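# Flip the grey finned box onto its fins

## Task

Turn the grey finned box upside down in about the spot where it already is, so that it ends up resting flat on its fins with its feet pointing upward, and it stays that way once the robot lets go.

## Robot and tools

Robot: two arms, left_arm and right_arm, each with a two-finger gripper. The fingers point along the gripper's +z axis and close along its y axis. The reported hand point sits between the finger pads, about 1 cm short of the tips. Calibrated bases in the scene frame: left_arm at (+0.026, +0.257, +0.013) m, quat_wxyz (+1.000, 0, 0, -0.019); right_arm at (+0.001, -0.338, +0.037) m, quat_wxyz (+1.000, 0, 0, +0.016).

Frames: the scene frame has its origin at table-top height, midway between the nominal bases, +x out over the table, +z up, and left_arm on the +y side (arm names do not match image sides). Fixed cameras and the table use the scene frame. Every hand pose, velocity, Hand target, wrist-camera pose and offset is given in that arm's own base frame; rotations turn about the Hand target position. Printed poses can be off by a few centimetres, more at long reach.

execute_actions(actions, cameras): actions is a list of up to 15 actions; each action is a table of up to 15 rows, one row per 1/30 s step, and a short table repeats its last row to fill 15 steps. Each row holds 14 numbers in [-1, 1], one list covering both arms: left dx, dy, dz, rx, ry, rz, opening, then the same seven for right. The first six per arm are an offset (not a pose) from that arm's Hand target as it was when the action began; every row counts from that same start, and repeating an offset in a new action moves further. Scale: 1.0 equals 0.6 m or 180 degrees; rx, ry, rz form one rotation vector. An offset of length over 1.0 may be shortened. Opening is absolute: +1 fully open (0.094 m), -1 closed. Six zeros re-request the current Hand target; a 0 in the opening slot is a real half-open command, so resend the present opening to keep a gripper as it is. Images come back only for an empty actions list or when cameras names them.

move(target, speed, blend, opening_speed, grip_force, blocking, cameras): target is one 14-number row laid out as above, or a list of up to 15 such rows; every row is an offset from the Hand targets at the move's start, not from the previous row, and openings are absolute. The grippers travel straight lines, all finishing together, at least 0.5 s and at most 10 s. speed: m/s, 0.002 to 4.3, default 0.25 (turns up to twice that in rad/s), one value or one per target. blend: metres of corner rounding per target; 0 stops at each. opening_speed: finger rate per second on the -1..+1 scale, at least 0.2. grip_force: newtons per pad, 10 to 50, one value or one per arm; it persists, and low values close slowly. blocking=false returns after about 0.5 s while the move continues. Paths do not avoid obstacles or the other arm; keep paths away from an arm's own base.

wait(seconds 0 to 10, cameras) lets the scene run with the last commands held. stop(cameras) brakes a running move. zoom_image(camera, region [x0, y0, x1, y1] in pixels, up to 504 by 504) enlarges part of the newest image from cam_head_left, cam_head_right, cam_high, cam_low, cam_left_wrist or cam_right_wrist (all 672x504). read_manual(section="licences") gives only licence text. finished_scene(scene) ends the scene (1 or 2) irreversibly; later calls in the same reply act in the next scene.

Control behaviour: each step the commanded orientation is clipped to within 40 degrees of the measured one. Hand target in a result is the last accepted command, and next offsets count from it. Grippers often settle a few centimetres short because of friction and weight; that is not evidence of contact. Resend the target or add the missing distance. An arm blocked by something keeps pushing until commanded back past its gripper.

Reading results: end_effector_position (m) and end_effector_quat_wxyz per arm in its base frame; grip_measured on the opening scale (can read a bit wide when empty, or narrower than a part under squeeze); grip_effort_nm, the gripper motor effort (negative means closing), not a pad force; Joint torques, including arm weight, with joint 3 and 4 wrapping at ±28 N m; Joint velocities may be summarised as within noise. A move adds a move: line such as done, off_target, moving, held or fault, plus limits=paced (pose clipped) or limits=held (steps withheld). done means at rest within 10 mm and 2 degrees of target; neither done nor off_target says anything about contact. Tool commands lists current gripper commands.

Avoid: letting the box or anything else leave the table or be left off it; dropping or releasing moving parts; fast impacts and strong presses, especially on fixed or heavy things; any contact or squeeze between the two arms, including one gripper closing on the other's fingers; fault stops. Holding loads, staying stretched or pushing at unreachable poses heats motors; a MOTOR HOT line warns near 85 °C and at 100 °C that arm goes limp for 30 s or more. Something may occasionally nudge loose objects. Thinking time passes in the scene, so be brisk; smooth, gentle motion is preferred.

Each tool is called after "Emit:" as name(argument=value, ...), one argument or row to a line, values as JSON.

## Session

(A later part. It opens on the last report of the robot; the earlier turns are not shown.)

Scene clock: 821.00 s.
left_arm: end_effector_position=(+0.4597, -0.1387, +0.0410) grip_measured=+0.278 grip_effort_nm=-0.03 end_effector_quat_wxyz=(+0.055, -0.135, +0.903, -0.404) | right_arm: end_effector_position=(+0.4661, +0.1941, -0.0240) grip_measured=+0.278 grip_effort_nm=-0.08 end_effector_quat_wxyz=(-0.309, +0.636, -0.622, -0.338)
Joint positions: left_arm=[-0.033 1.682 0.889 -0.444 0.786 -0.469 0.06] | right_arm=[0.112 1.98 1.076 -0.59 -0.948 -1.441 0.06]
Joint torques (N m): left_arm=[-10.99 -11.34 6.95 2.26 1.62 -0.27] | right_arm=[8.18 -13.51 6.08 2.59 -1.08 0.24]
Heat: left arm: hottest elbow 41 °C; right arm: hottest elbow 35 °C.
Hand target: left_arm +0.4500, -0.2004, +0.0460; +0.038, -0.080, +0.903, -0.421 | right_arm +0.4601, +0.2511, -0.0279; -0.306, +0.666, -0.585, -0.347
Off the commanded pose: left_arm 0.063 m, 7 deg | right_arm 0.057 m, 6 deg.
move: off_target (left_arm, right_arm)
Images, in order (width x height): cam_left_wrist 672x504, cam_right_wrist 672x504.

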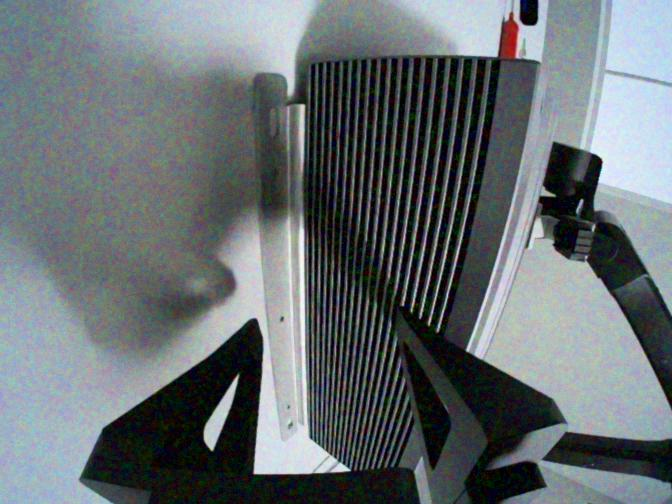

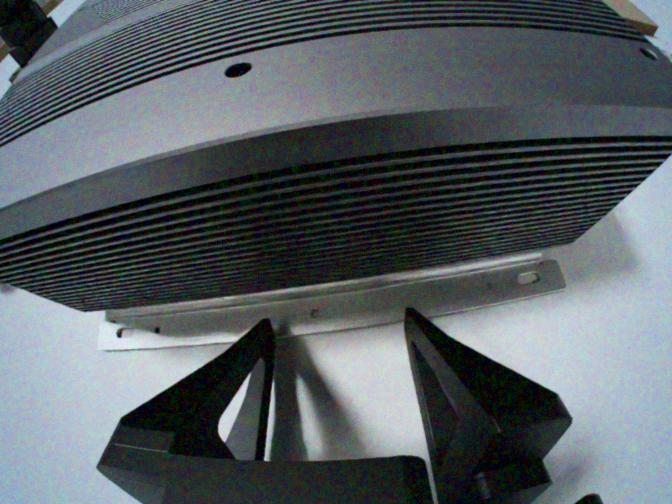

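Emit:
move(
  target=[
    [-0.01,-0.01,0.04,0,0,0,0.277,0,0.01,0,0,0,0,0.277],
    [-0.01,-0.015,0.08,0,0,0,0.277,0,0.01,0,0,0,0,0.277],
  ],
  speed=0.03,
  blend=[0.01,0],
  cameras=["cam_right_wrist","cam_left_wrist"],
)

Emit:
zoom_image(
  camera="cam_left_wrist",
  region=[350, 240, 500, 365],
)

Scene clock: 834.07 s.
left_arm: end_effector_position=(+0.4401, -0.1465, +0.0447) grip_measured=+0.277 grip_effort_nm=0.04 end_effector_quat_wxyz=(+0.020, -0.154, +0.912, -0.379) | right_arm: end_effector_position=(+0.4745, +0.1980, -0.0227) grip_measured=+0.278 grip_effort_nm=-0.05 end_effector_quat_wxyz=(-0.315, +0.630, -0.630, -0.326)
Joint positions: left_arm=[-0.064 1.645 0.885 -0.539 0.741 -0.504 0.06] | right_arm=[0.121 1.973 1.073 -0.529 -0.934 -1.378 0.06]
Joint torques (N m): left_arm=[-10.23 -16.15 9.28 1.74 3.26 -0.23] | right_arm=[9 -12.51 6.49 1.13 -1.57 -0.18]
Heat: left arm: hottest elbow 41 °C; right arm: hottest elbow 35 °C.
Hand target: left_arm +0.4440, -0.2094, +0.0940; +0.037, -0.080, +0.903, -0.421 | right_arm +0.4602, +0.2571, -0.0279; -0.306, +0.666, -0.585, -0.347
Off the commanded pose: left_arm 0.080 m, 10 deg | right_arm 0.061 m, 7 deg.
move: off_target (left_arm, right_arm)
Images, in order (width x height): cam_left_wrist 672x504, cam_right_wrist 672x504.

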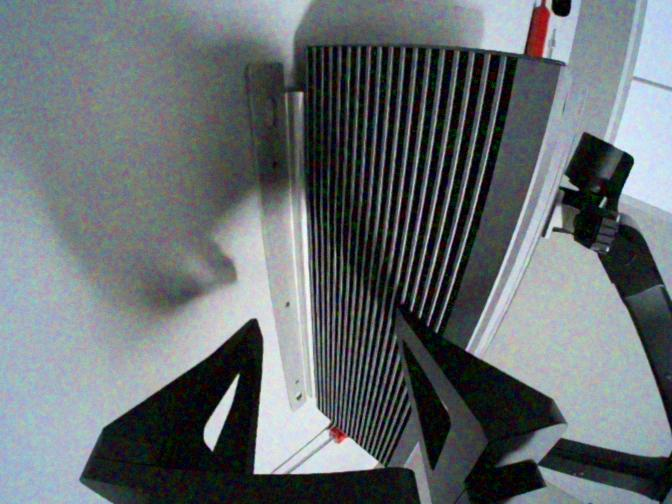

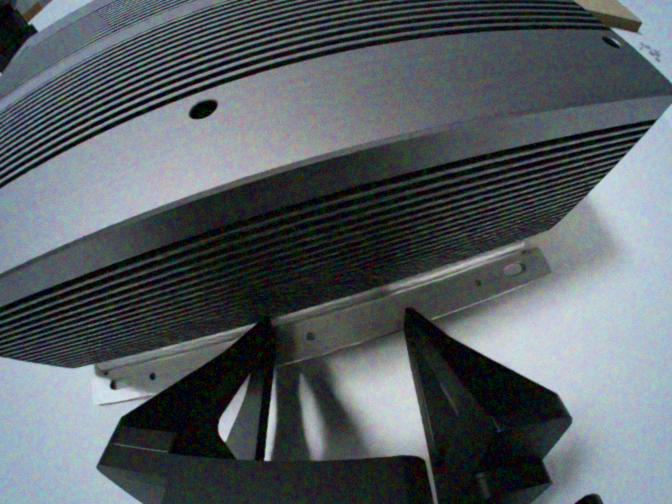

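Scaled by 3.360 from the camera's 672x504 image, which has a finer 960x720 frame.

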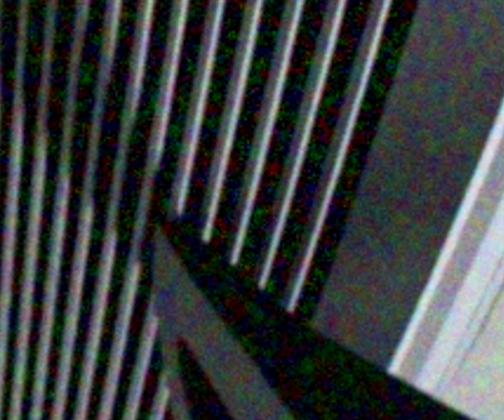

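Emit:
execute_actions(
  actions=[],
  cameras=["cam_high","cam_low","cam_head_left"],
)

Emit:
zoom_image(
  camera="cam_high",
  region=[250, 160, 450, 310],
)

Emit:
zoom_image(
  camera="cam_head_left",
  region=[220, 190, 440, 355],
)

Emit:
zoom_image(
  camera="cam_low",
  region=[250, 230, 410, 310],
)

Scene clock: 844.17 s.
left_arm: end_effector_position=(+0.4401, -0.1465, +0.0447) grip_measured=+0.277 grip_effort_nm=0.04 end_effector_quat_wxyz=(+0.020, -0.154, +0.912, -0.379) | right_arm: end_effector_position=(+0.4745, +0.1980, -0.0227) grip_measured=+0.278 grip_effort_nm=-0.05 end_effector_quat_wxyz=(-0.315, +0.630, -0.630, -0.326)
Joint positions: left_arm=[-0.064 1.645 0.885 -0.539 0.741 -0.504 0.06] | right_arm=[0.121 1.973 1.073 -0.529 -0.934 -1.378 0.06]
Joint velocities: within noise
Joint torques (N m): left_arm=[-10.05 -16.15 9.26 1.73 3.26 -0.2] | right_arm=[8.29 -12.57 6.42 0.98 -1.57 -0.2]
Heat: left arm: hottest elbow 42 °C; right arm: hottest elbow 35 °C.
Hand target: left_arm +0.4440, -0.2094, +0.0940; +0.037, -0.080, +0.903, -0.421 | right_arm +0.4602, +0.2571, -0.0279; -0.306, +0.666, -0.585, -0.347
Tool commands: left_gripper/opening=+0.277 right_gripper/opening=+0.277
Off the commanded pose: left_arm 0.080 m, 10 deg | right_arm 0.061 m, 7 deg.
Images, in order (width x height): cam_head_left 672x504, cam_high 672x504, cam_low 672x504.

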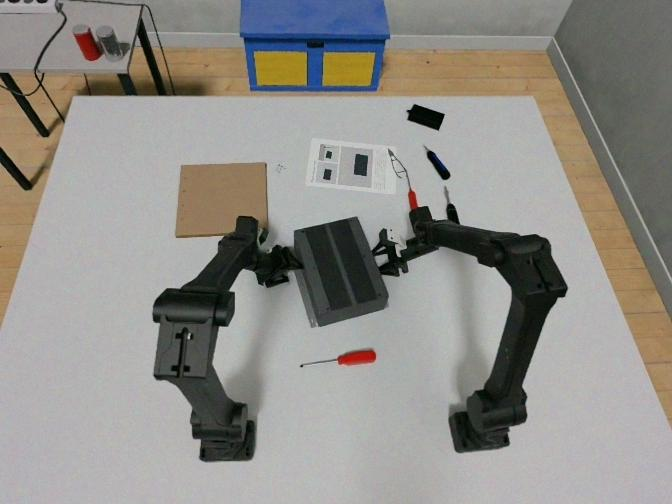

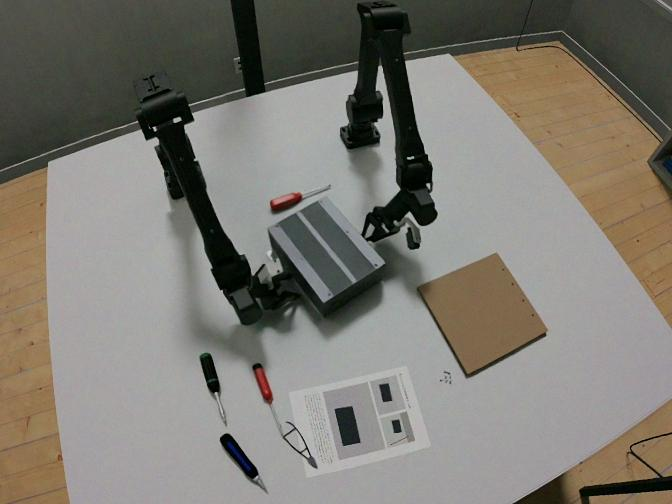

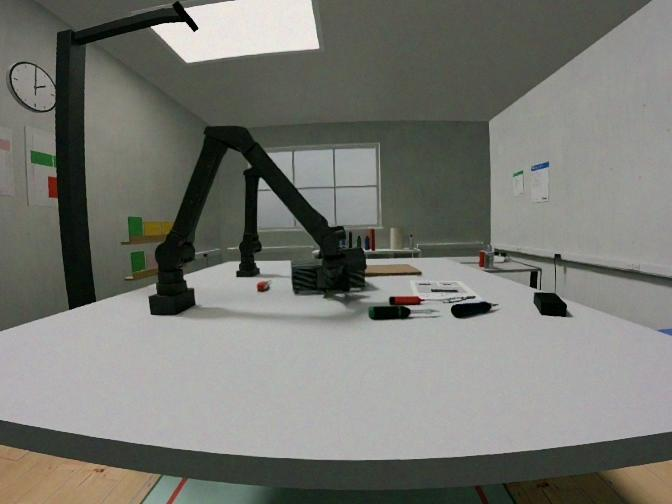

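Scaled by 2.520.

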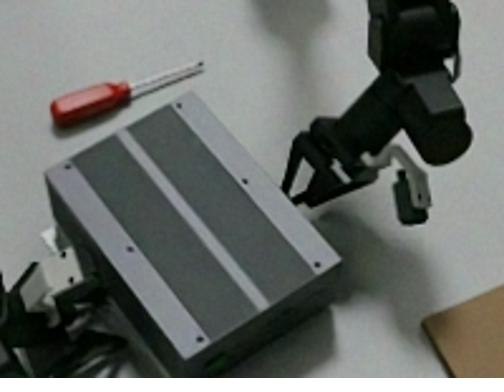

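Scaled by 2.291.

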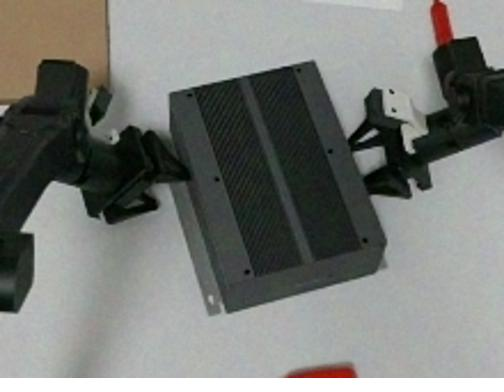

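Scaled by 3.150.

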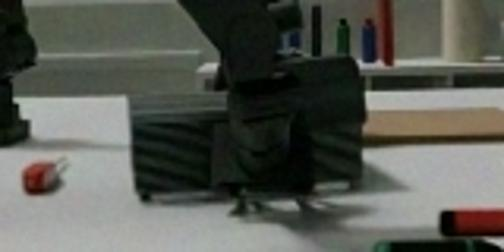

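Emit:
move(
  target=[
    [0,0.13,-0.07,0,0,0,0.277,0,-0.11,0,0,0,0,0.277],
    [0,0.26,0.0,0,0,0,0.277,0,-0.2,0.05,0,0,0,0.277],
  ],
  speed=0.08,
  blend=[0.02,0],
  cameras=["cam_head_left","cam_left_wrist","cam_right_wrist"],
)

Scene clock: 892.00 s.
left_arm: end_effector_position=(+0.4300, -0.0586, +0.0846) grip_measured=+0.277 grip_effort_nm=0.04 end_effector_quat_wxyz=(+0.023, -0.088, +0.903, -0.421) | right_arm: end_effector_position=(+0.4428, +0.1430, -0.0113) grip_measured=+0.278 grip_effort_nm=-0.05 end_effector_quat_wxyz=(-0.292, +0.659, -0.590, -0.364)
Joint positions: left_arm=[0.177 1.64 0.985 -0.946 0.87 -0.002 0.06] | right_arm=[0.004 1.984 1.117 -0.934 -0.952 -1.797 0.06]
Joint torques (N m): left_arm=[-0.26 -11.05 9.66 0.24 0.72 0.03] | right_arm=[-1.85 -16.21 7.19 -0.27 -0.52 -0.13]
Heat: left arm: hottest wrist yaw 50 °C; right arm: hottest elbow 36 °C.
Hand target: left_arm +0.4439, -0.0535, +0.0940; +0.037, -0.080, +0.903, -0.421 | right_arm +0.4601, +0.1372, +0.0021; -0.306, +0.666, -0.585, -0.347
Off the commanded pose: left_arm 0.018 m, 2 deg | right_arm 0.023 m, 3 deg.
move: off_target (left_arm, right_arm)
Images, in order (width x height): cam_head_left 672x504, cam_left_wrist 672x504, cam_right_wrist 672x504.

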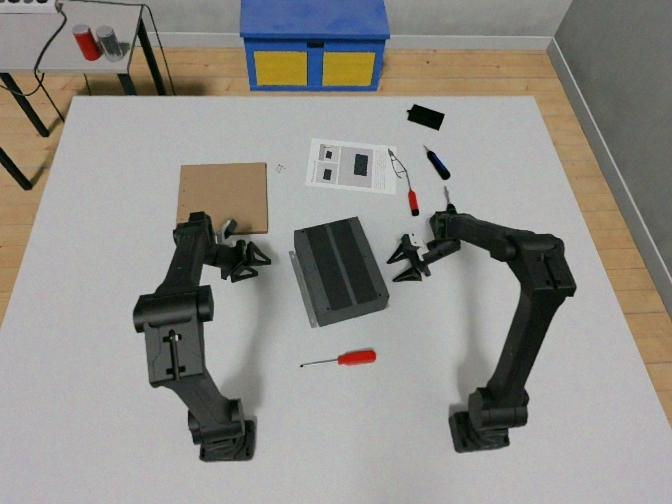

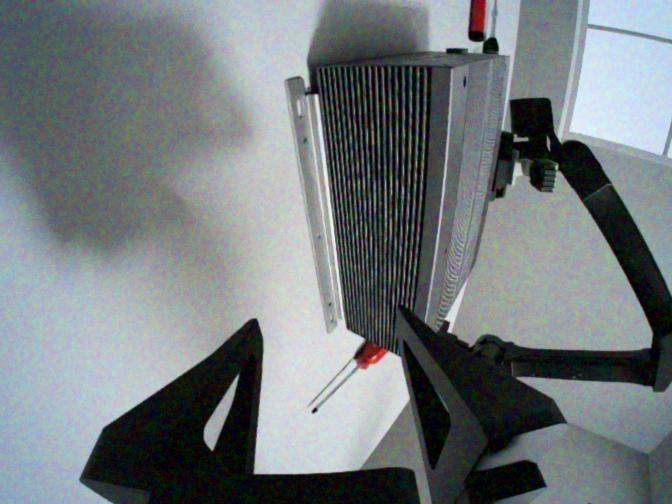

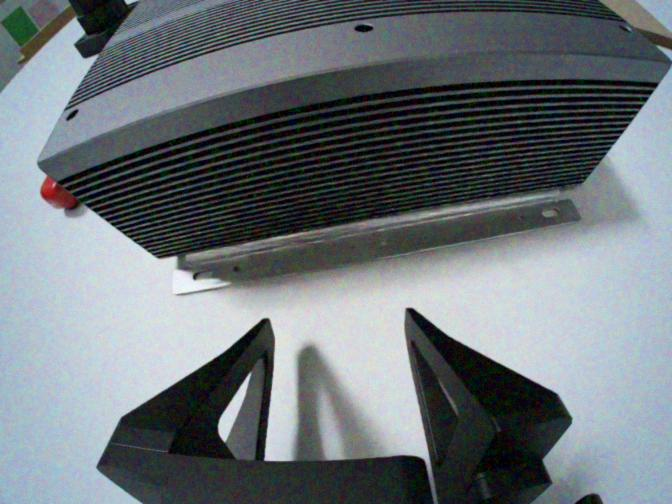

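Emit:
move(
  target=[
    [0,0,0,0,0,0,0.277,-0.1,-0.062,0.247,-0.306,-0.0192,-0.0379,0.5],
    [0,0,0,0,0,0,0.277,-0.442,0.201,0.247,-0.306,-0.0192,-0.0379,0.5],
  ],
  speed=0.15,
  blend=[0.05,0],
  cameras=["cam_head_left","cam_right_wrist"],
)

Scene clock: 947.40 s.
left_arm: end_effector_position=(+0.4300, -0.0586, +0.0846) grip_measured=+0.277 grip_effort_nm=0.04 end_effector_quat_wxyz=(+0.023, -0.087, +0.903, -0.421) | right_arm: end_effector_position=(+0.1985, +0.2559, +0.1457) grip_measured=+0.498 grip_effort_nm=0.08 end_effector_quat_wxyz=(+0.003, +0.705, -0.709, -0.001)
Joint positions: left_arm=[0.177 1.64 0.985 -0.946 0.87 -0.001 0.06] | right_arm=[0.911 1.236 0.925 -1.265 -0.004 -0.655 0.07]
Joint torques (N m): left_arm=[-0.26 -10.81 9.68 0.24 0.73 0.02] | right_arm=[0.67 -7.47 7.69 0.28 0.03 0.09]
Heat: left arm: hottest elbow 42 °C; right arm: hottest elbow 37 °C.
Hand target: left_arm +0.4439, -0.0535, +0.0940; +0.037, -0.080, +0.903, -0.421 | right_arm +0.1950, +0.2578, +0.1502; +0.000, +0.707, -0.708, +0.000
Off the commanded pose: left_arm 0.018 m, 2 deg | right_arm 0.006 m, 0 deg.
move: off_target (left_arm)
Images, in order (width x height): cam_head_left 672x504, cam_right_wrist 672x504.

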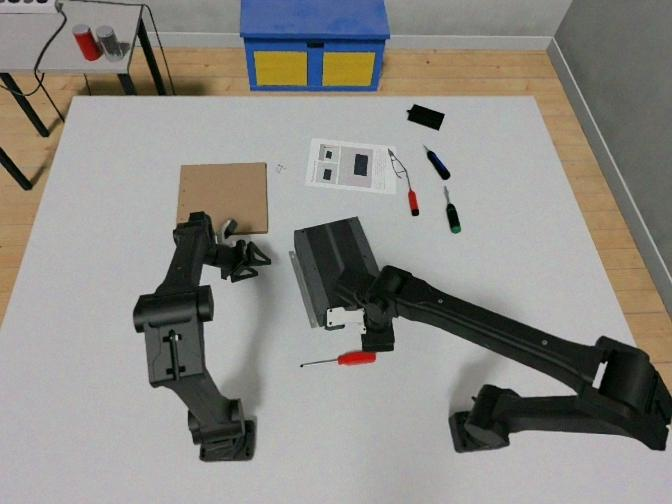

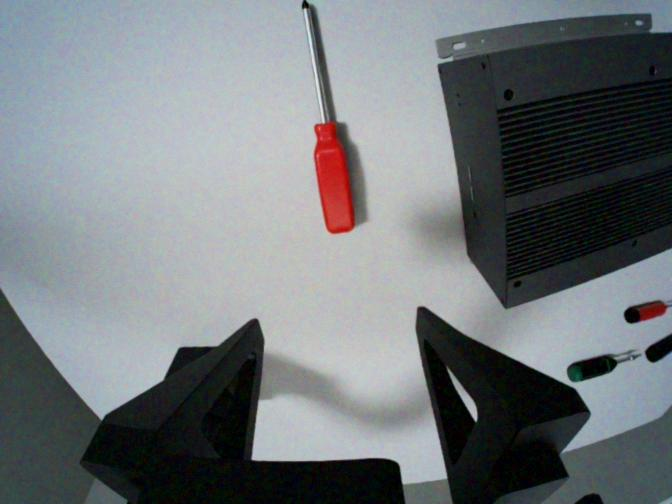

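Emit:
execute_actions(
  actions=[],
)

Scene clock: 992.93 s.
left_arm: end_effector_position=(+0.4300, -0.0586, +0.0846) grip_measured=+0.277 grip_effort_nm=0.04 end_effector_quat_wxyz=(+0.023, -0.087, +0.903, -0.421) | right_arm: end_effector_position=(+0.1985, +0.2559, +0.1457) grip_measured=+0.498 grip_effort_nm=0.08 end_effector_quat_wxyz=(+0.003, +0.705, -0.709, -0.001)
Joint positions: left_arm=[0.177 1.64 0.985 -0.946 0.87 -0.001 0.06] | right_arm=[0.911 1.236 0.925 -1.265 -0.004 -0.654 0.07]
Joint velocities: within noise
Joint torques (N m): left_arm=[0.03 -10.87 9.66 0.24 0.72 0.02] | right_arm=[0.38 -7.24 7.87 0.14 0.06 0.07]
Heat: left arm: hottest elbow 43 °C; right arm: hottest elbow 38 °C.
Hand target: left_arm +0.4439, -0.0535, +0.0940; +0.037, -0.080, +0.903, -0.421 | right_arm +0.1950, +0.2578, +0.1502; +0.000, +0.707, -0.707, +0.000
Tool commands: left_gripper/opening=+0.277 right_gripper/opening=+0.5
Off the commanded pose: left_arm 0.018 m, 2 deg | right_arm 0.006 m, 0 deg.

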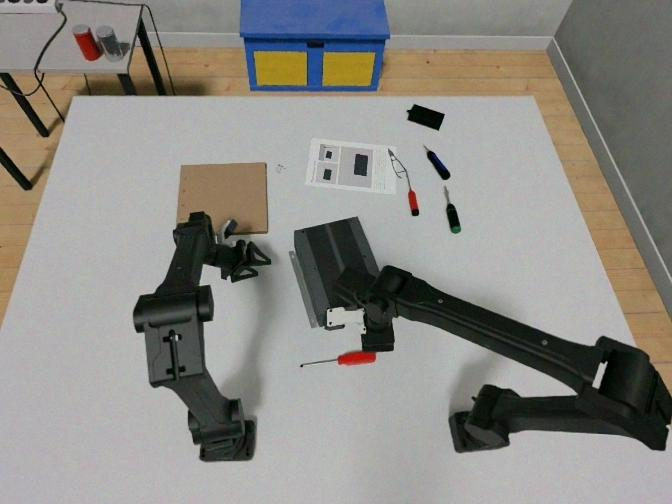

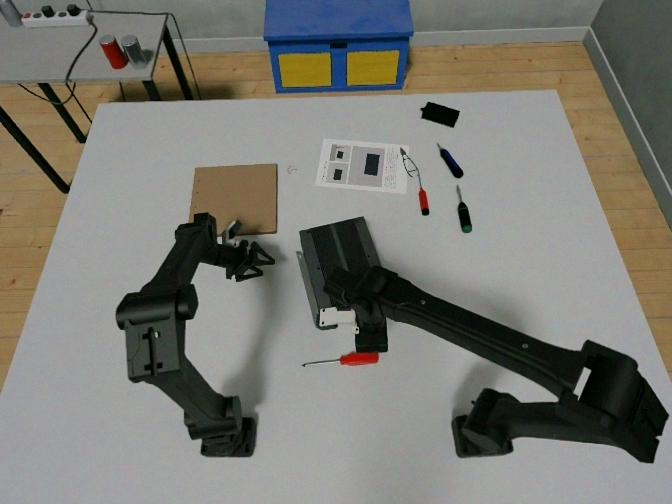

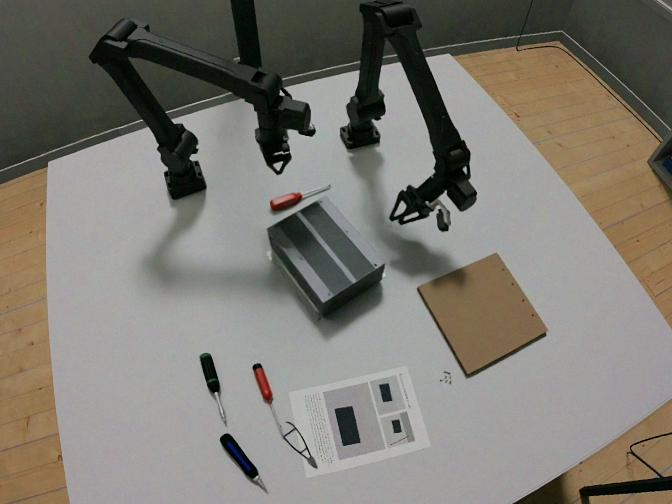

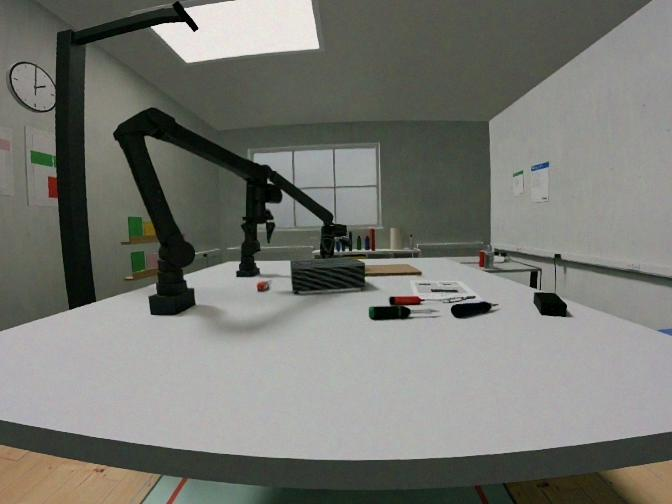

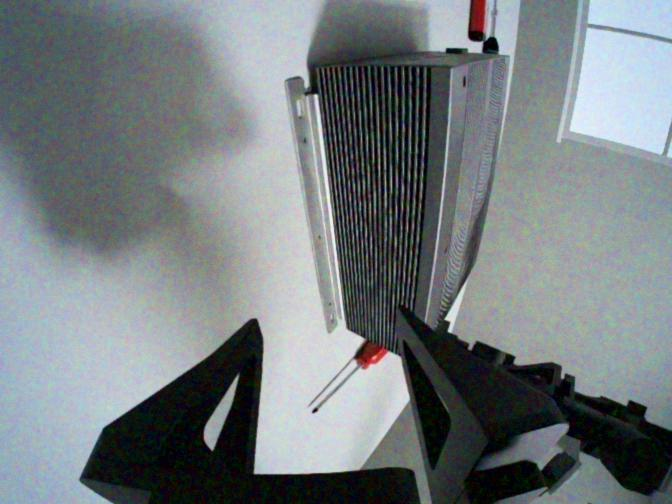

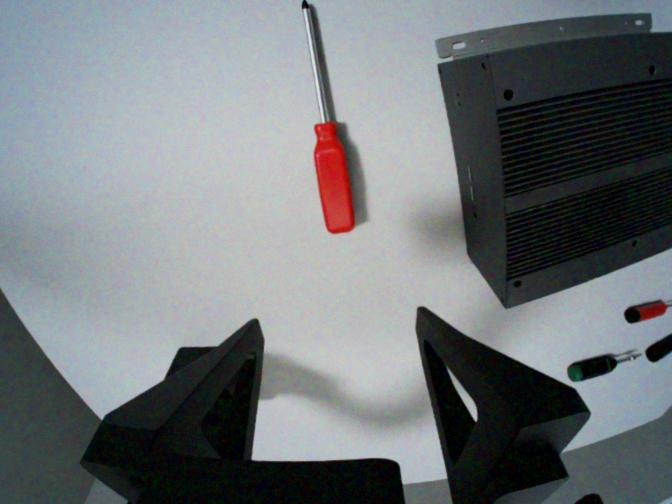

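Emit:
zoom_image(
  camera="cam_right_wrist",
  region=[400, 0, 672, 330],
)

Scaled by 1.527 from the camera's 672x504 image, which has a finer 960x720 frame.

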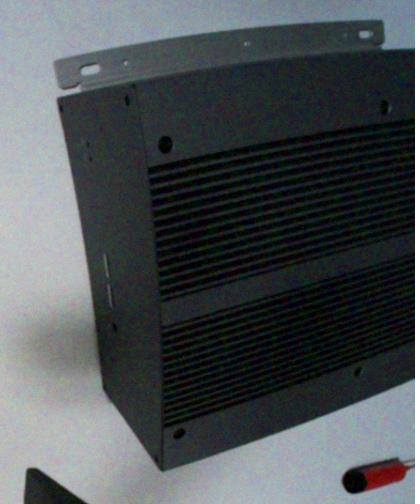

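Emit:
move(
  target=[0,0,0,0,0,0,0.277,0.1157,-0.0962,-0.067,-0.0239,-0.3905,-0.1114,1.0],
  speed=0.15,
  cameras=["cam_right_wrist"],
)

Scene clock: 1322.80 s.
left_arm: end_effector_position=(+0.4300, -0.0586, +0.0846) grip_measured=+0.277 grip_effort_nm=0.04 end_effector_quat_wxyz=(+0.023, -0.087, +0.903, -0.421) | right_arm: end_effector_position=(+0.2662, +0.1950, +0.1108) grip_measured=+0.998 grip_effort_nm=0.08 end_effector_quat_wxyz=(+0.376, -0.446, +0.689, -0.430)
Joint positions: left_arm=[0.177 1.64 0.985 -0.946 0.87 -0.001 0.06] | right_arm=[1.145 1.251 0.46 -0.398 1.188 -0.264 0.094]
Joint torques (N m): left_arm=[-0.03 -10.93 9.72 0.25 0.72 0.02] | right_arm=[0.03 -4.01 5.93 1.62 0.74 0.01]
Heat: left arm: hottest elbow 44 °C; right arm: hottest elbow 39 °C.
Hand target: left_arm +0.4439, -0.0535, +0.0940; +0.037, -0.080, +0.903, -0.421 | right_arm +0.2644, +0.2001, +0.1101; +0.380, -0.452, +0.683, -0.429
Off the commanded pose: left_arm 0.018 m, 2 deg | right_arm 0.005 m, 1 deg.
move: off_target (left_arm)
Images, in order (width x height): cam_right_wrist 672x504.

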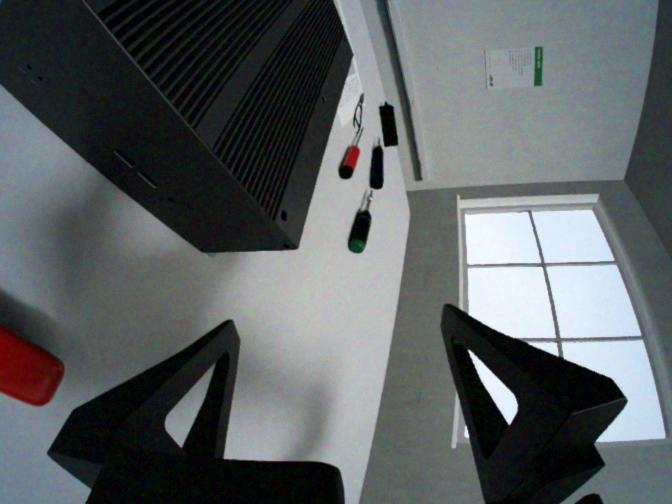

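Emit:
zoom_image(
  camera="cam_right_wrist",
  region=[90, 120, 310, 285],
)

Scaled by 2.291 from the camera's 672x504 image, which has a finer 960x720 frame.

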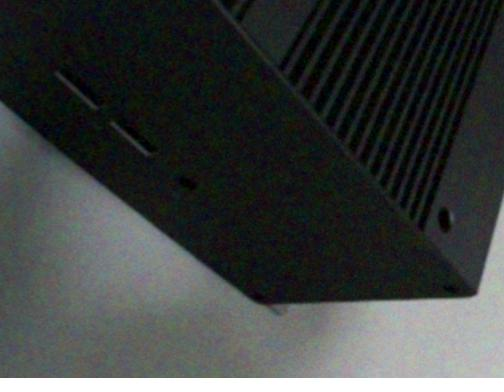

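Emit:
move(
  target=[0,0,0,0,0,0,0.277,0.0577,-0.0128,-0.1085,0,0,0,1.0],
  speed=0.12,
  cameras=["cam_right_wrist"],
)

Scene clock: 1359.73 s.
left_arm: end_effector_position=(+0.4300, -0.0586, +0.0846) grip_measured=+0.277 grip_effort_nm=0.04 end_effector_quat_wxyz=(+0.023, -0.087, +0.903, -0.421) | right_arm: end_effector_position=(+0.2958, +0.1958, +0.0473) grip_measured=+0.998 grip_effort_nm=0.08 end_effector_quat_wxyz=(+0.383, -0.453, +0.682, -0.427)
Joint positions: left_arm=[0.177 1.64 0.985 -0.946 0.87 -0.001 0.06] | right_arm=[1.046 1.514 0.379 0.201 1.132 -0.541 0.094]
Joint torques (N m): left_arm=[-0.26 -10.93 9.66 0.2 0.74 0.02] | right_arm=[-2.14 -5.77 3.9 1.94 0.37 -0.03]
Heat: left arm: hottest elbow 44 °C; right arm: hottest elbow 38 °C.
Hand target: left_arm +0.4439, -0.0535, +0.0940; +0.037, -0.080, +0.903, -0.421 | right_arm +0.2990, +0.1923, +0.0449; +0.380, -0.452, +0.683, -0.429
Off the commanded pose: left_arm 0.018 m, 2 deg | right_arm 0.005 m, 1 deg.
move: off_target (left_arm)
Images, in order (width x height): cam_right_wrist 672x504.

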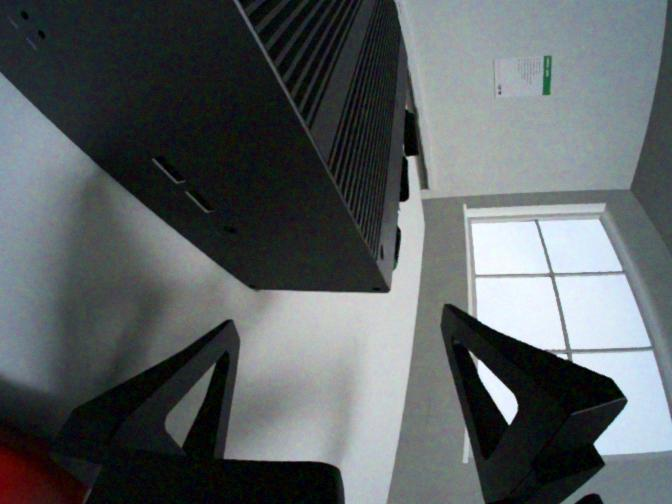

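Emit:
move(
  target=[0,0,0,0,0,0,0.277,0.0275,-0.0113,-0.0498,0,0,0,1.0],
  speed=0.06,
  cameras=["cam_right_wrist"],
)

Scene clock: 1377.17 s.
left_arm: end_effector_position=(+0.4300, -0.0586, +0.0846) grip_measured=+0.277 grip_effort_nm=0.04 end_effector_quat_wxyz=(+0.023, -0.087, +0.903, -0.421) | right_arm: end_effector_position=(+0.3110, +0.1899, +0.0197) grip_measured=+0.999 grip_effort_nm=0.07 end_effector_quat_wxyz=(+0.387, -0.450, +0.682, -0.426)
Joint positions: left_arm=[0.177 1.64 0.985 -0.946 0.87 -0.001 0.06] | right_arm=[0.989 1.665 0.362 0.472 1.098 -0.644 0.094]
Joint torques (N m): left_arm=[-0.09 -10.87 9.66 0.23 0.72 0.01] | right_arm=[-2.37 -5.19 3.21 1.87 0 -0.12]
Heat: left arm: hottest elbow 44 °C; right arm: hottest elbow 36 °C.
Hand target: left_arm +0.4439, -0.0535, +0.0940; +0.037, -0.080, +0.903, -0.421 | right_arm +0.3155, +0.1857, +0.0152; +0.380, -0.452, +0.683, -0.429
Off the commanded pose: left_arm 0.018 m, 2 deg | right_arm 0.008 m, 1 deg.
move: off_target (left_arm)
Images, in order (width x height): cam_right_wrist 672x504.

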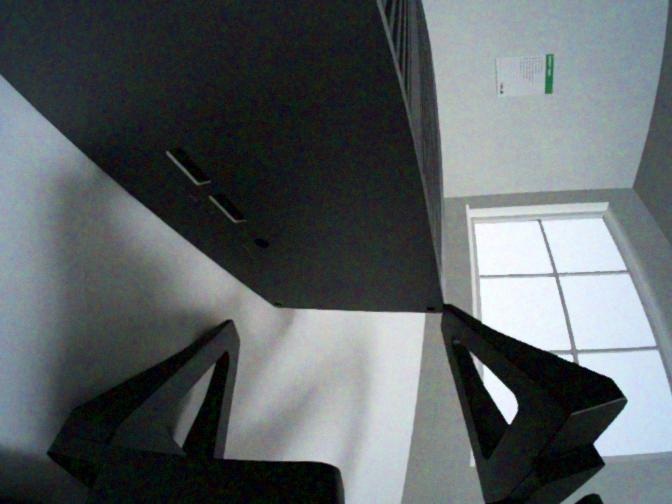

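Emit:
move(
  target=[0,0,0,0,0,0,0.277,-0.0017,-0.0253,-0.0045,0.0202,-0.0054,-0.0076,1.0],
  speed=0.05,
  cameras=["cam_right_wrist"],
)

Scene clock: 1402.50 s.
left_arm: end_effector_position=(+0.4300, -0.0586, +0.0846) grip_measured=+0.277 grip_effort_nm=0.04 end_effector_quat_wxyz=(+0.023, -0.087, +0.903, -0.421) | right_arm: end_effector_position=(+0.3122, +0.1746, +0.0147) grip_measured=+0.999 grip_effort_nm=0.06 end_effector_quat_wxyz=(+0.395, -0.434, +0.694, -0.416)
Joint positions: left_arm=[0.177 1.64 0.985 -0.946 0.87 -0.001 0.06] | right_arm=[0.953 1.678 0.326 0.558 1.071 -0.642 0.094]
Joint torques (N m): left_arm=[-0.09 -10.87 9.7 0.25 0.73 0.02] | right_arm=[-2.14 -6.07 2.22 2.11 0.24 0.13]
Heat: left arm: hottest elbow 44 °C; right arm: hottest elbow 34 °C.
Hand target: left_arm +0.4439, -0.0535, +0.0940; +0.037, -0.080, +0.903, -0.421 | right_arm +0.3145, +0.1704, +0.0125; +0.395, -0.427, +0.699, -0.416
Off the commanded pose: left_arm 0.018 m, 2 deg | right_arm 0.005 m, 1 deg.
move: off_target (left_arm)
Images, in order (width x height): cam_right_wrist 672x504.

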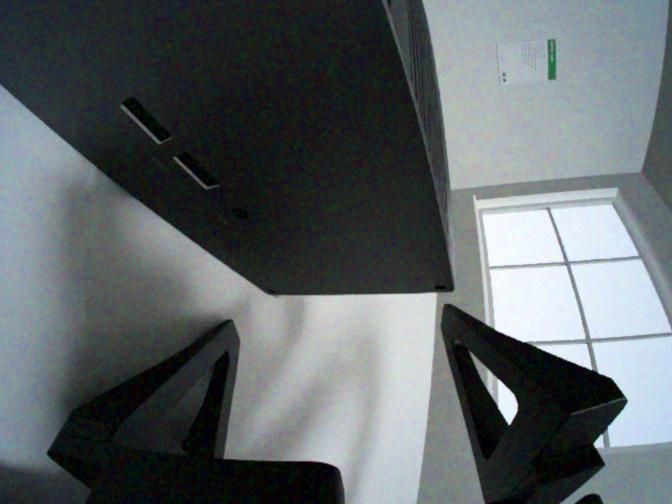

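Emit:
move(
  target=[0,0,0,0,0,0,0.277,0.0467,0.016,0,0,0,0,1.0],
  speed=0.03,
  cameras=["cam_right_wrist"],
)

Scene clock: 1426.27 s.
left_arm: end_effector_position=(+0.4300, -0.0586, +0.0846) grip_measured=+0.277 grip_effort_nm=0.04 end_effector_quat_wxyz=(+0.023, -0.087, +0.903, -0.421) | right_arm: end_effector_position=(+0.3282, +0.1744, +0.0115) grip_measured=+0.999 grip_effort_nm=0.06 end_effector_quat_wxyz=(+0.391, -0.435, +0.696, -0.417)
Joint positions: left_arm=[0.177 1.64 0.985 -0.946 0.87 -0.001 0.06] | right_arm=[0.905 1.71 0.349 0.611 1.037 -0.699 0.094]
Joint torques (N m): left_arm=[-0.09 -10.93 9.65 0.24 0.72 0.01] | right_arm=[-2.61 -5.6 4.89 2.25 -0.13 -0.11]
Heat: left arm: hottest elbow 44 °C; right arm: hottest elbow 34 °C.
Hand target: left_arm +0.4439, -0.0535, +0.0940; +0.037, -0.080, +0.903, -0.421 | right_arm +0.3425, +0.1800, +0.0124; +0.395, -0.428, +0.699, -0.416
Off the commanded pose: left_arm 0.018 m, 2 deg | right_arm 0.015 m, 1 deg.
move: off_target (left_arm, right_arm)
Images, in order (width x height): cam_right_wrist 672x504.

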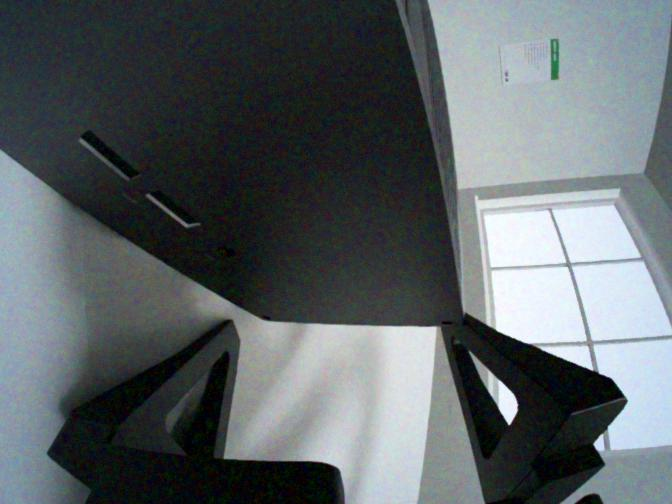

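Emit:
move(
  target=[0,0,0,0,0,0,0.277,0.0,0.0,0.007,0,0,0,1.0],
  speed=0.03,
)

Emit:
move(
  target=[0,0,0,0,0,0,0.277,0.01,0.004,0.00,0,0,0,1.0],
  speed=0.03,
  cameras=["cam_right_wrist"],
)

Scene clock: 1440.77 s.
left_arm: end_effector_position=(+0.4300, -0.0586, +0.0846) grip_measured=+0.277 grip_effort_nm=0.04 end_effector_quat_wxyz=(+0.023, -0.087, +0.903, -0.421) | right_arm: end_effector_position=(+0.3282, +0.1744, +0.0115) grip_measured=+0.999 grip_effort_nm=0.06 end_effector_quat_wxyz=(+0.391, -0.435, +0.696, -0.417)
Joint positions: left_arm=[0.177 1.64 0.985 -0.946 0.87 -0.001 0.06] | right_arm=[0.905 1.71 0.349 0.611 1.037 -0.7 0.094]
Joint torques (N m): left_arm=[-0.03 -10.87 9.68 0.24 0.73 0.01] | right_arm=[-3.08 -7.77 4.96 1.8 -0.11 -0.12]
Heat: left arm: hottest elbow 44 °C; right arm: hottest elbow 34 °C.
Hand target: left_arm +0.4439, -0.0535, +0.0940; +0.037, -0.080, +0.903, -0.421 | right_arm +0.3425, +0.1800, +0.0166; +0.395, -0.428, +0.699, -0.416
Off the commanded pose: left_arm 0.018 m, 2 deg | right_arm 0.016 m, 1 deg.
move: off_target (left_arm, right_arm)

Scene clock: 1441.57 s.
left_arm: end_effector_position=(+0.4300, -0.0586, +0.0846) grip_measured=+0.277 grip_effort_nm=0.04 end_effector_quat_wxyz=(+0.023, -0.087, +0.903, -0.421) | right_arm: end_effector_position=(+0.3317, +0.1732, +0.0116) grip_measured=+0.999 grip_effort_nm=0.06 end_effector_quat_wxyz=(+0.388, -0.436, +0.697, -0.417)
Joint positions: left_arm=[0.177 1.64 0.985 -0.946 0.87 -0.001 0.06] | right_arm=[0.892 1.71 0.353 0.611 1.029 -0.71 0.094]
Joint torques (N m): left_arm=[-0.09 -10.93 9.66 0.23 0.72 0.01] | right_arm=[-2.55 -6.83 5.57 1.85 -0.12 -0.12]
Heat: left arm: hottest elbow 44 °C; right arm: hottest elbow 34 °C.
Hand target: left_arm +0.4439, -0.0535, +0.0940; +0.037, -0.080, +0.903, -0.421 | right_arm +0.3485, +0.1824, +0.0166; +0.395, -0.428, +0.699, -0.416
Off the commanded pose: left_arm 0.018 m, 2 deg | right_arm 0.020 m, 1 deg.
move: off_target (left_arm, right_arm)
Images, in order (width x height): cam_right_wrist 672x504.

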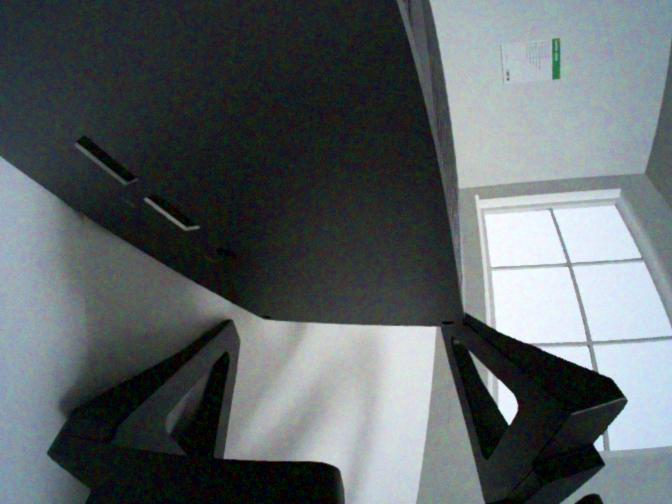

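Emit:
zoom_image(
  camera="cam_right_wrist",
  region=[400, 260, 520, 360],
)

Scaled by 4.200 from the camera's 672x504 image, which has a finer 960x720 frame.

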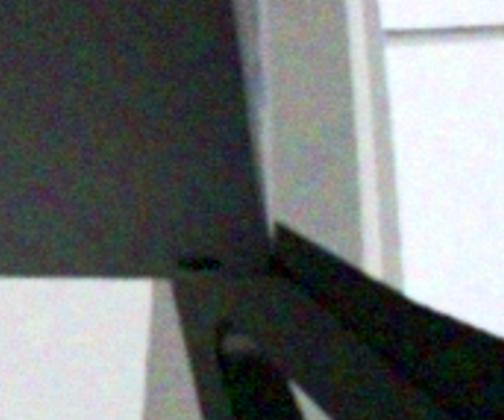

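Emit:
move(
  target=[
    [0,0,0,0,0,0,0.277,-0.0758,-0.024,0.012,0,0,0,1.0],
    [0,0,0,0,0,0,0.277,-0.0708,-0.024,0.009,0.0156,-0.0014,0.0499,1.0],
  ],
  speed=0.05,
  cameras=["cam_right_wrist"],
)

Scene clock: 1506.40 s.
left_arm: end_effector_position=(+0.4300, -0.0586, +0.0846) grip_measured=+0.277 grip_effort_nm=0.04 end_effector_quat_wxyz=(+0.023, -0.087, +0.903, -0.421) | right_arm: end_effector_position=(+0.3038, +0.1724, +0.0233) grip_measured=+0.999 grip_effort_nm=0.06 end_effector_quat_wxyz=(+0.440, -0.472, +0.671, -0.364)
Joint positions: left_arm=[0.177 1.64 0.985 -0.946 0.87 -0.001 0.06] | right_arm=[0.921 1.64 0.216 0.823 0.909 -0.809 0.094]
Joint torques (N m): left_arm=[-0.21 -10.93 9.66 0.21 0.72 0.01] | right_arm=[-1.55 -5.3 1.96 2.33 0.1 -0.06]
Heat: left arm: hottest elbow 45 °C; right arm: hottest elbow 35 °C.
Hand target: left_arm +0.4439, -0.0535, +0.0940; +0.037, -0.080, +0.903, -0.421 | right_arm +0.3060, +0.1680, +0.0219; +0.438, -0.470, +0.672, -0.367
Off the commanded pose: left_arm 0.018 m, 2 deg | right_arm 0.005 m, 1 deg.
move: off_target (left_arm)
Images, in order (width x height): cam_right_wrist 672x504.

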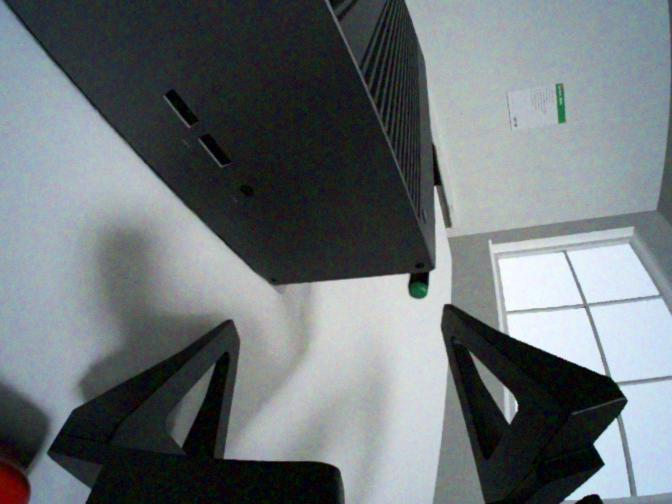

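Emit:
move(
  target=[
    [0,0,0,0,0,0,0.277,0.0233,0.0017,-0.012,0,0,0,1.0],
    [0,0,0,0,0,0,0.277,0.0733,0.0133,-0.01,0,0,0,1.0],
  ],
  speed=0.04,
  cameras=["cam_right_wrist"],
)

Scene clock: 1528.40 s.
left_arm: end_effector_position=(+0.4300, -0.0586, +0.0846) grip_measured=+0.277 grip_effort_nm=0.04 end_effector_quat_wxyz=(+0.023, -0.087, +0.903, -0.421) | right_arm: end_effector_position=(+0.3415, +0.1741, +0.0136) grip_measured=+0.999 grip_effort_nm=0.06 end_effector_quat_wxyz=(+0.432, -0.477, +0.672, -0.365)
Joint positions: left_arm=[0.177 1.64 0.985 -0.946 0.87 -0.001 0.06] | right_arm=[0.809 1.729 0.284 0.895 0.814 -0.9 0.094]
Joint torques (N m): left_arm=[-0.26 -10.99 9.69 0.23 0.72 0.01] | right_arm=[-1.32 -6.18 3.3 2.41 0.07 0]
Heat: left arm: hottest elbow 45 °C; right arm: hottest elbow 34 °C.
Hand target: left_arm +0.4439, -0.0535, +0.0940; +0.037, -0.080, +0.903, -0.421 | right_arm +0.3501, +0.1760, +0.0161; +0.438, -0.470, +0.672, -0.367
Off the commanded pose: left_arm 0.018 m, 2 deg | right_arm 0.009 m, 1 deg.
move: off_target (left_arm)
Images, in order (width x height): cam_right_wrist 672x504.

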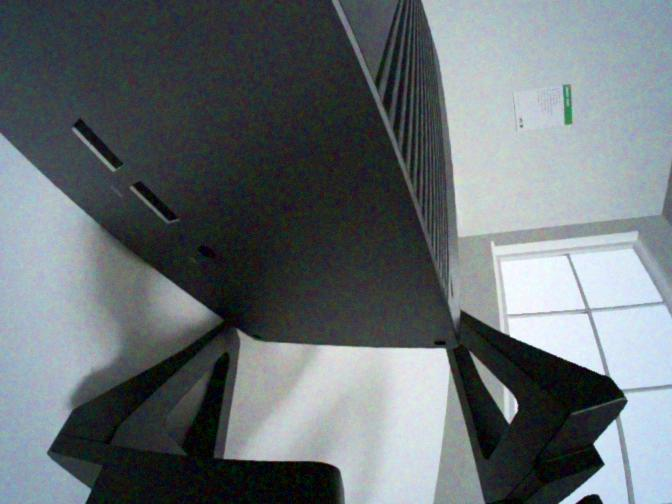

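Emit:
zoom_image(
  camera="cam_right_wrist",
  region=[190, 280, 310, 370],
)

Scaled by 4.200 from the camera's 672x504 image, which has a finer 960x720 frame.

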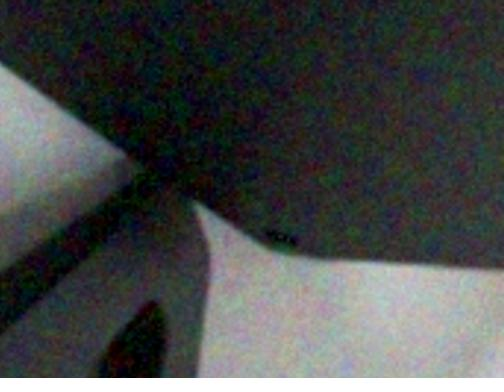

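Emit:
move(
  target=[0,0,0,0,0,0,0.277,0.0155,0.006,0.001,0,0,0,1.0],
  speed=0.03,
  cameras=["cam_right_wrist"],
)

Scene clock: 1539.00 s.
left_arm: end_effector_position=(+0.4300, -0.0586, +0.0846) grip_measured=+0.277 grip_effort_nm=0.04 end_effector_quat_wxyz=(+0.023, -0.087, +0.903, -0.421) | right_arm: end_effector_position=(+0.3470, +0.1760, +0.0124) grip_measured=+0.999 grip_effort_nm=0.06 end_effector_quat_wxyz=(+0.431, -0.481, +0.671, -0.365)
Joint positions: left_arm=[0.177 1.64 0.985 -0.946 0.87 -0.001 0.06] | right_arm=[0.797 1.738 0.297 0.895 0.8 -0.914 0.094]
Joint torques (N m): left_arm=[-0.21 -10.87 9.72 0.2 0.73 0.02] | right_arm=[-1.44 -7.18 3.84 2.1 0.14 -0.01]
Heat: left arm: hottest elbow 45 °C; right arm: hottest elbow 33 °C.
Hand target: left_arm +0.4439, -0.0535, +0.0940; +0.037, -0.080, +0.903, -0.421 | right_arm +0.3594, +0.1796, +0.0166; +0.438, -0.470, +0.672, -0.367
Off the commanded pose: left_arm 0.018 m, 2 deg | right_arm 0.014 m, 2 deg.
move: off_target (left_arm, right_arm)
Images, in order (width x height): cam_right_wrist 672x504.

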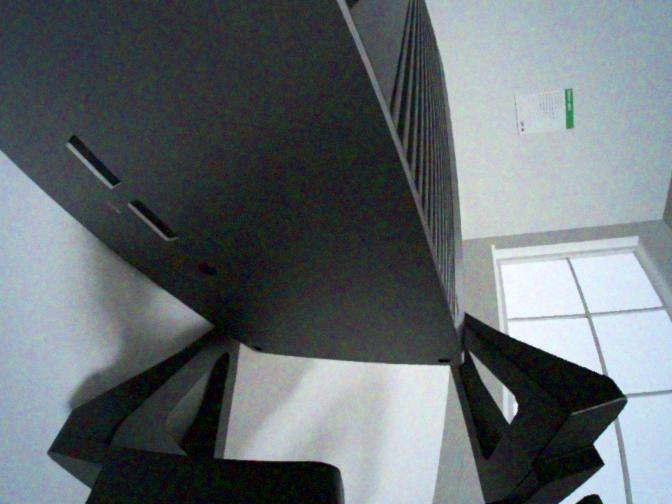

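Emit:
move(
  target=[0,0,0,0,0,0,0.277,0.01,0.003,0.001,0,0,0,1.0],
  speed=0.03,
  cameras=["cam_right_wrist"],
)

Scene clock: 1548.53 s.
left_arm: end_effector_position=(+0.4300, -0.0586, +0.0846) grip_measured=+0.277 grip_effort_nm=0.04 end_effector_quat_wxyz=(+0.023, -0.087, +0.903, -0.421) | right_arm: end_effector_position=(+0.3486, +0.1763, +0.0120) grip_measured=+0.999 grip_effort_nm=0.07 end_effector_quat_wxyz=(+0.430, -0.484, +0.669, -0.365)
Joint positions: left_arm=[0.177 1.64 0.985 -0.946 0.87 -0.001 0.06] | right_arm=[0.792 1.739 0.3 0.895 0.792 -0.923 0.094]
Joint torques (N m): left_arm=[-0.15 -10.93 9.72 0.27 0.72 0.02] | right_arm=[-2.37 -6.95 4.83 2.07 0.03 0]
Heat: left arm: hottest elbow 45 °C; right arm: hottest elbow 34 °C.
Hand target: left_arm +0.4439, -0.0535, +0.0940; +0.037, -0.080, +0.903, -0.421 | right_arm +0.3653, +0.1813, +0.0172; +0.438, -0.470, +0.672, -0.367
Off the commanded pose: left_arm 0.018 m, 2 deg | right_arm 0.018 m, 2 deg.
move: off_target (left_arm, right_arm)
Images, in order (width x height): cam_right_wrist 672x504.

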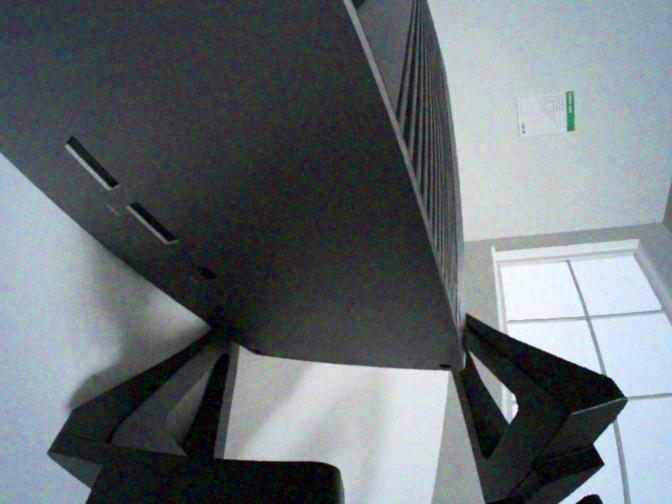

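Emit:
move(
  target=[
    [0,0,0,0,0,0,0.277,-0.012,-0.002,0.0,0,0,0,1.0],
    [0,0,0,0,0,0,0.277,-0.012,-0.002,0.05,-0.0047,-0.0274,0,1.0],
  ],
  speed=0.03,
  cameras=["cam_right_wrist"],
)

Scene clock: 1560.63 s.
left_arm: end_effector_position=(+0.4300, -0.0586, +0.0846) grip_measured=+0.277 grip_effort_nm=0.04 end_effector_quat_wxyz=(+0.023, -0.087, +0.903, -0.421) | right_arm: end_effector_position=(+0.3484, +0.1728, +0.0155) grip_measured=+1.000 grip_effort_nm=-0.05 end_effector_quat_wxyz=(+0.420, -0.495, +0.655, -0.387)
Joint positions: left_arm=[0.177 1.64 0.985 -0.946 0.87 -0.001 0.06] | right_arm=[0.794 1.739 0.296 0.911 0.817 -0.987 0.094]
Joint torques (N m): left_arm=[-0.15 -10.87 9.68 0.27 0.72 0.01] | right_arm=[-0.79 -10.64 2.63 4.52 1.5 -0.03]
Heat: left arm: hottest elbow 45 °C; right arm: hottest elbow 33 °C.
Hand target: left_arm +0.4439, -0.0535, +0.0940; +0.037, -0.080, +0.903, -0.421 | right_arm +0.3581, +0.1802, +0.0472; +0.463, -0.457, +0.650, -0.392
Off the commanded pose: left_arm 0.018 m, 2 deg | right_arm 0.034 m, 7 deg.
move: off_target (left_arm, right_arm)
Images, in order (width x height): cam_right_wrist 672x504.

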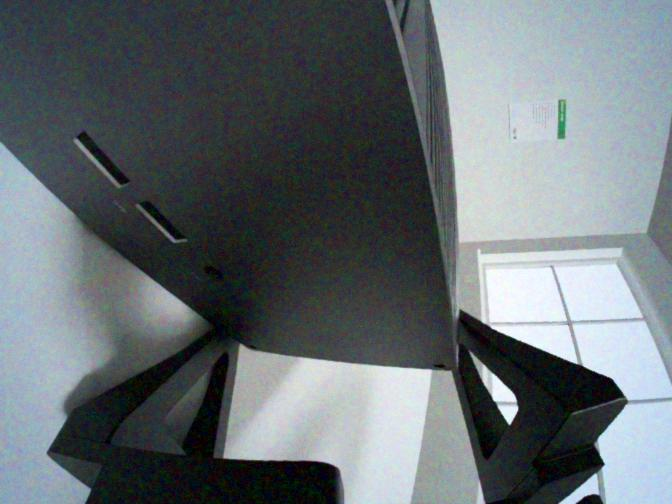

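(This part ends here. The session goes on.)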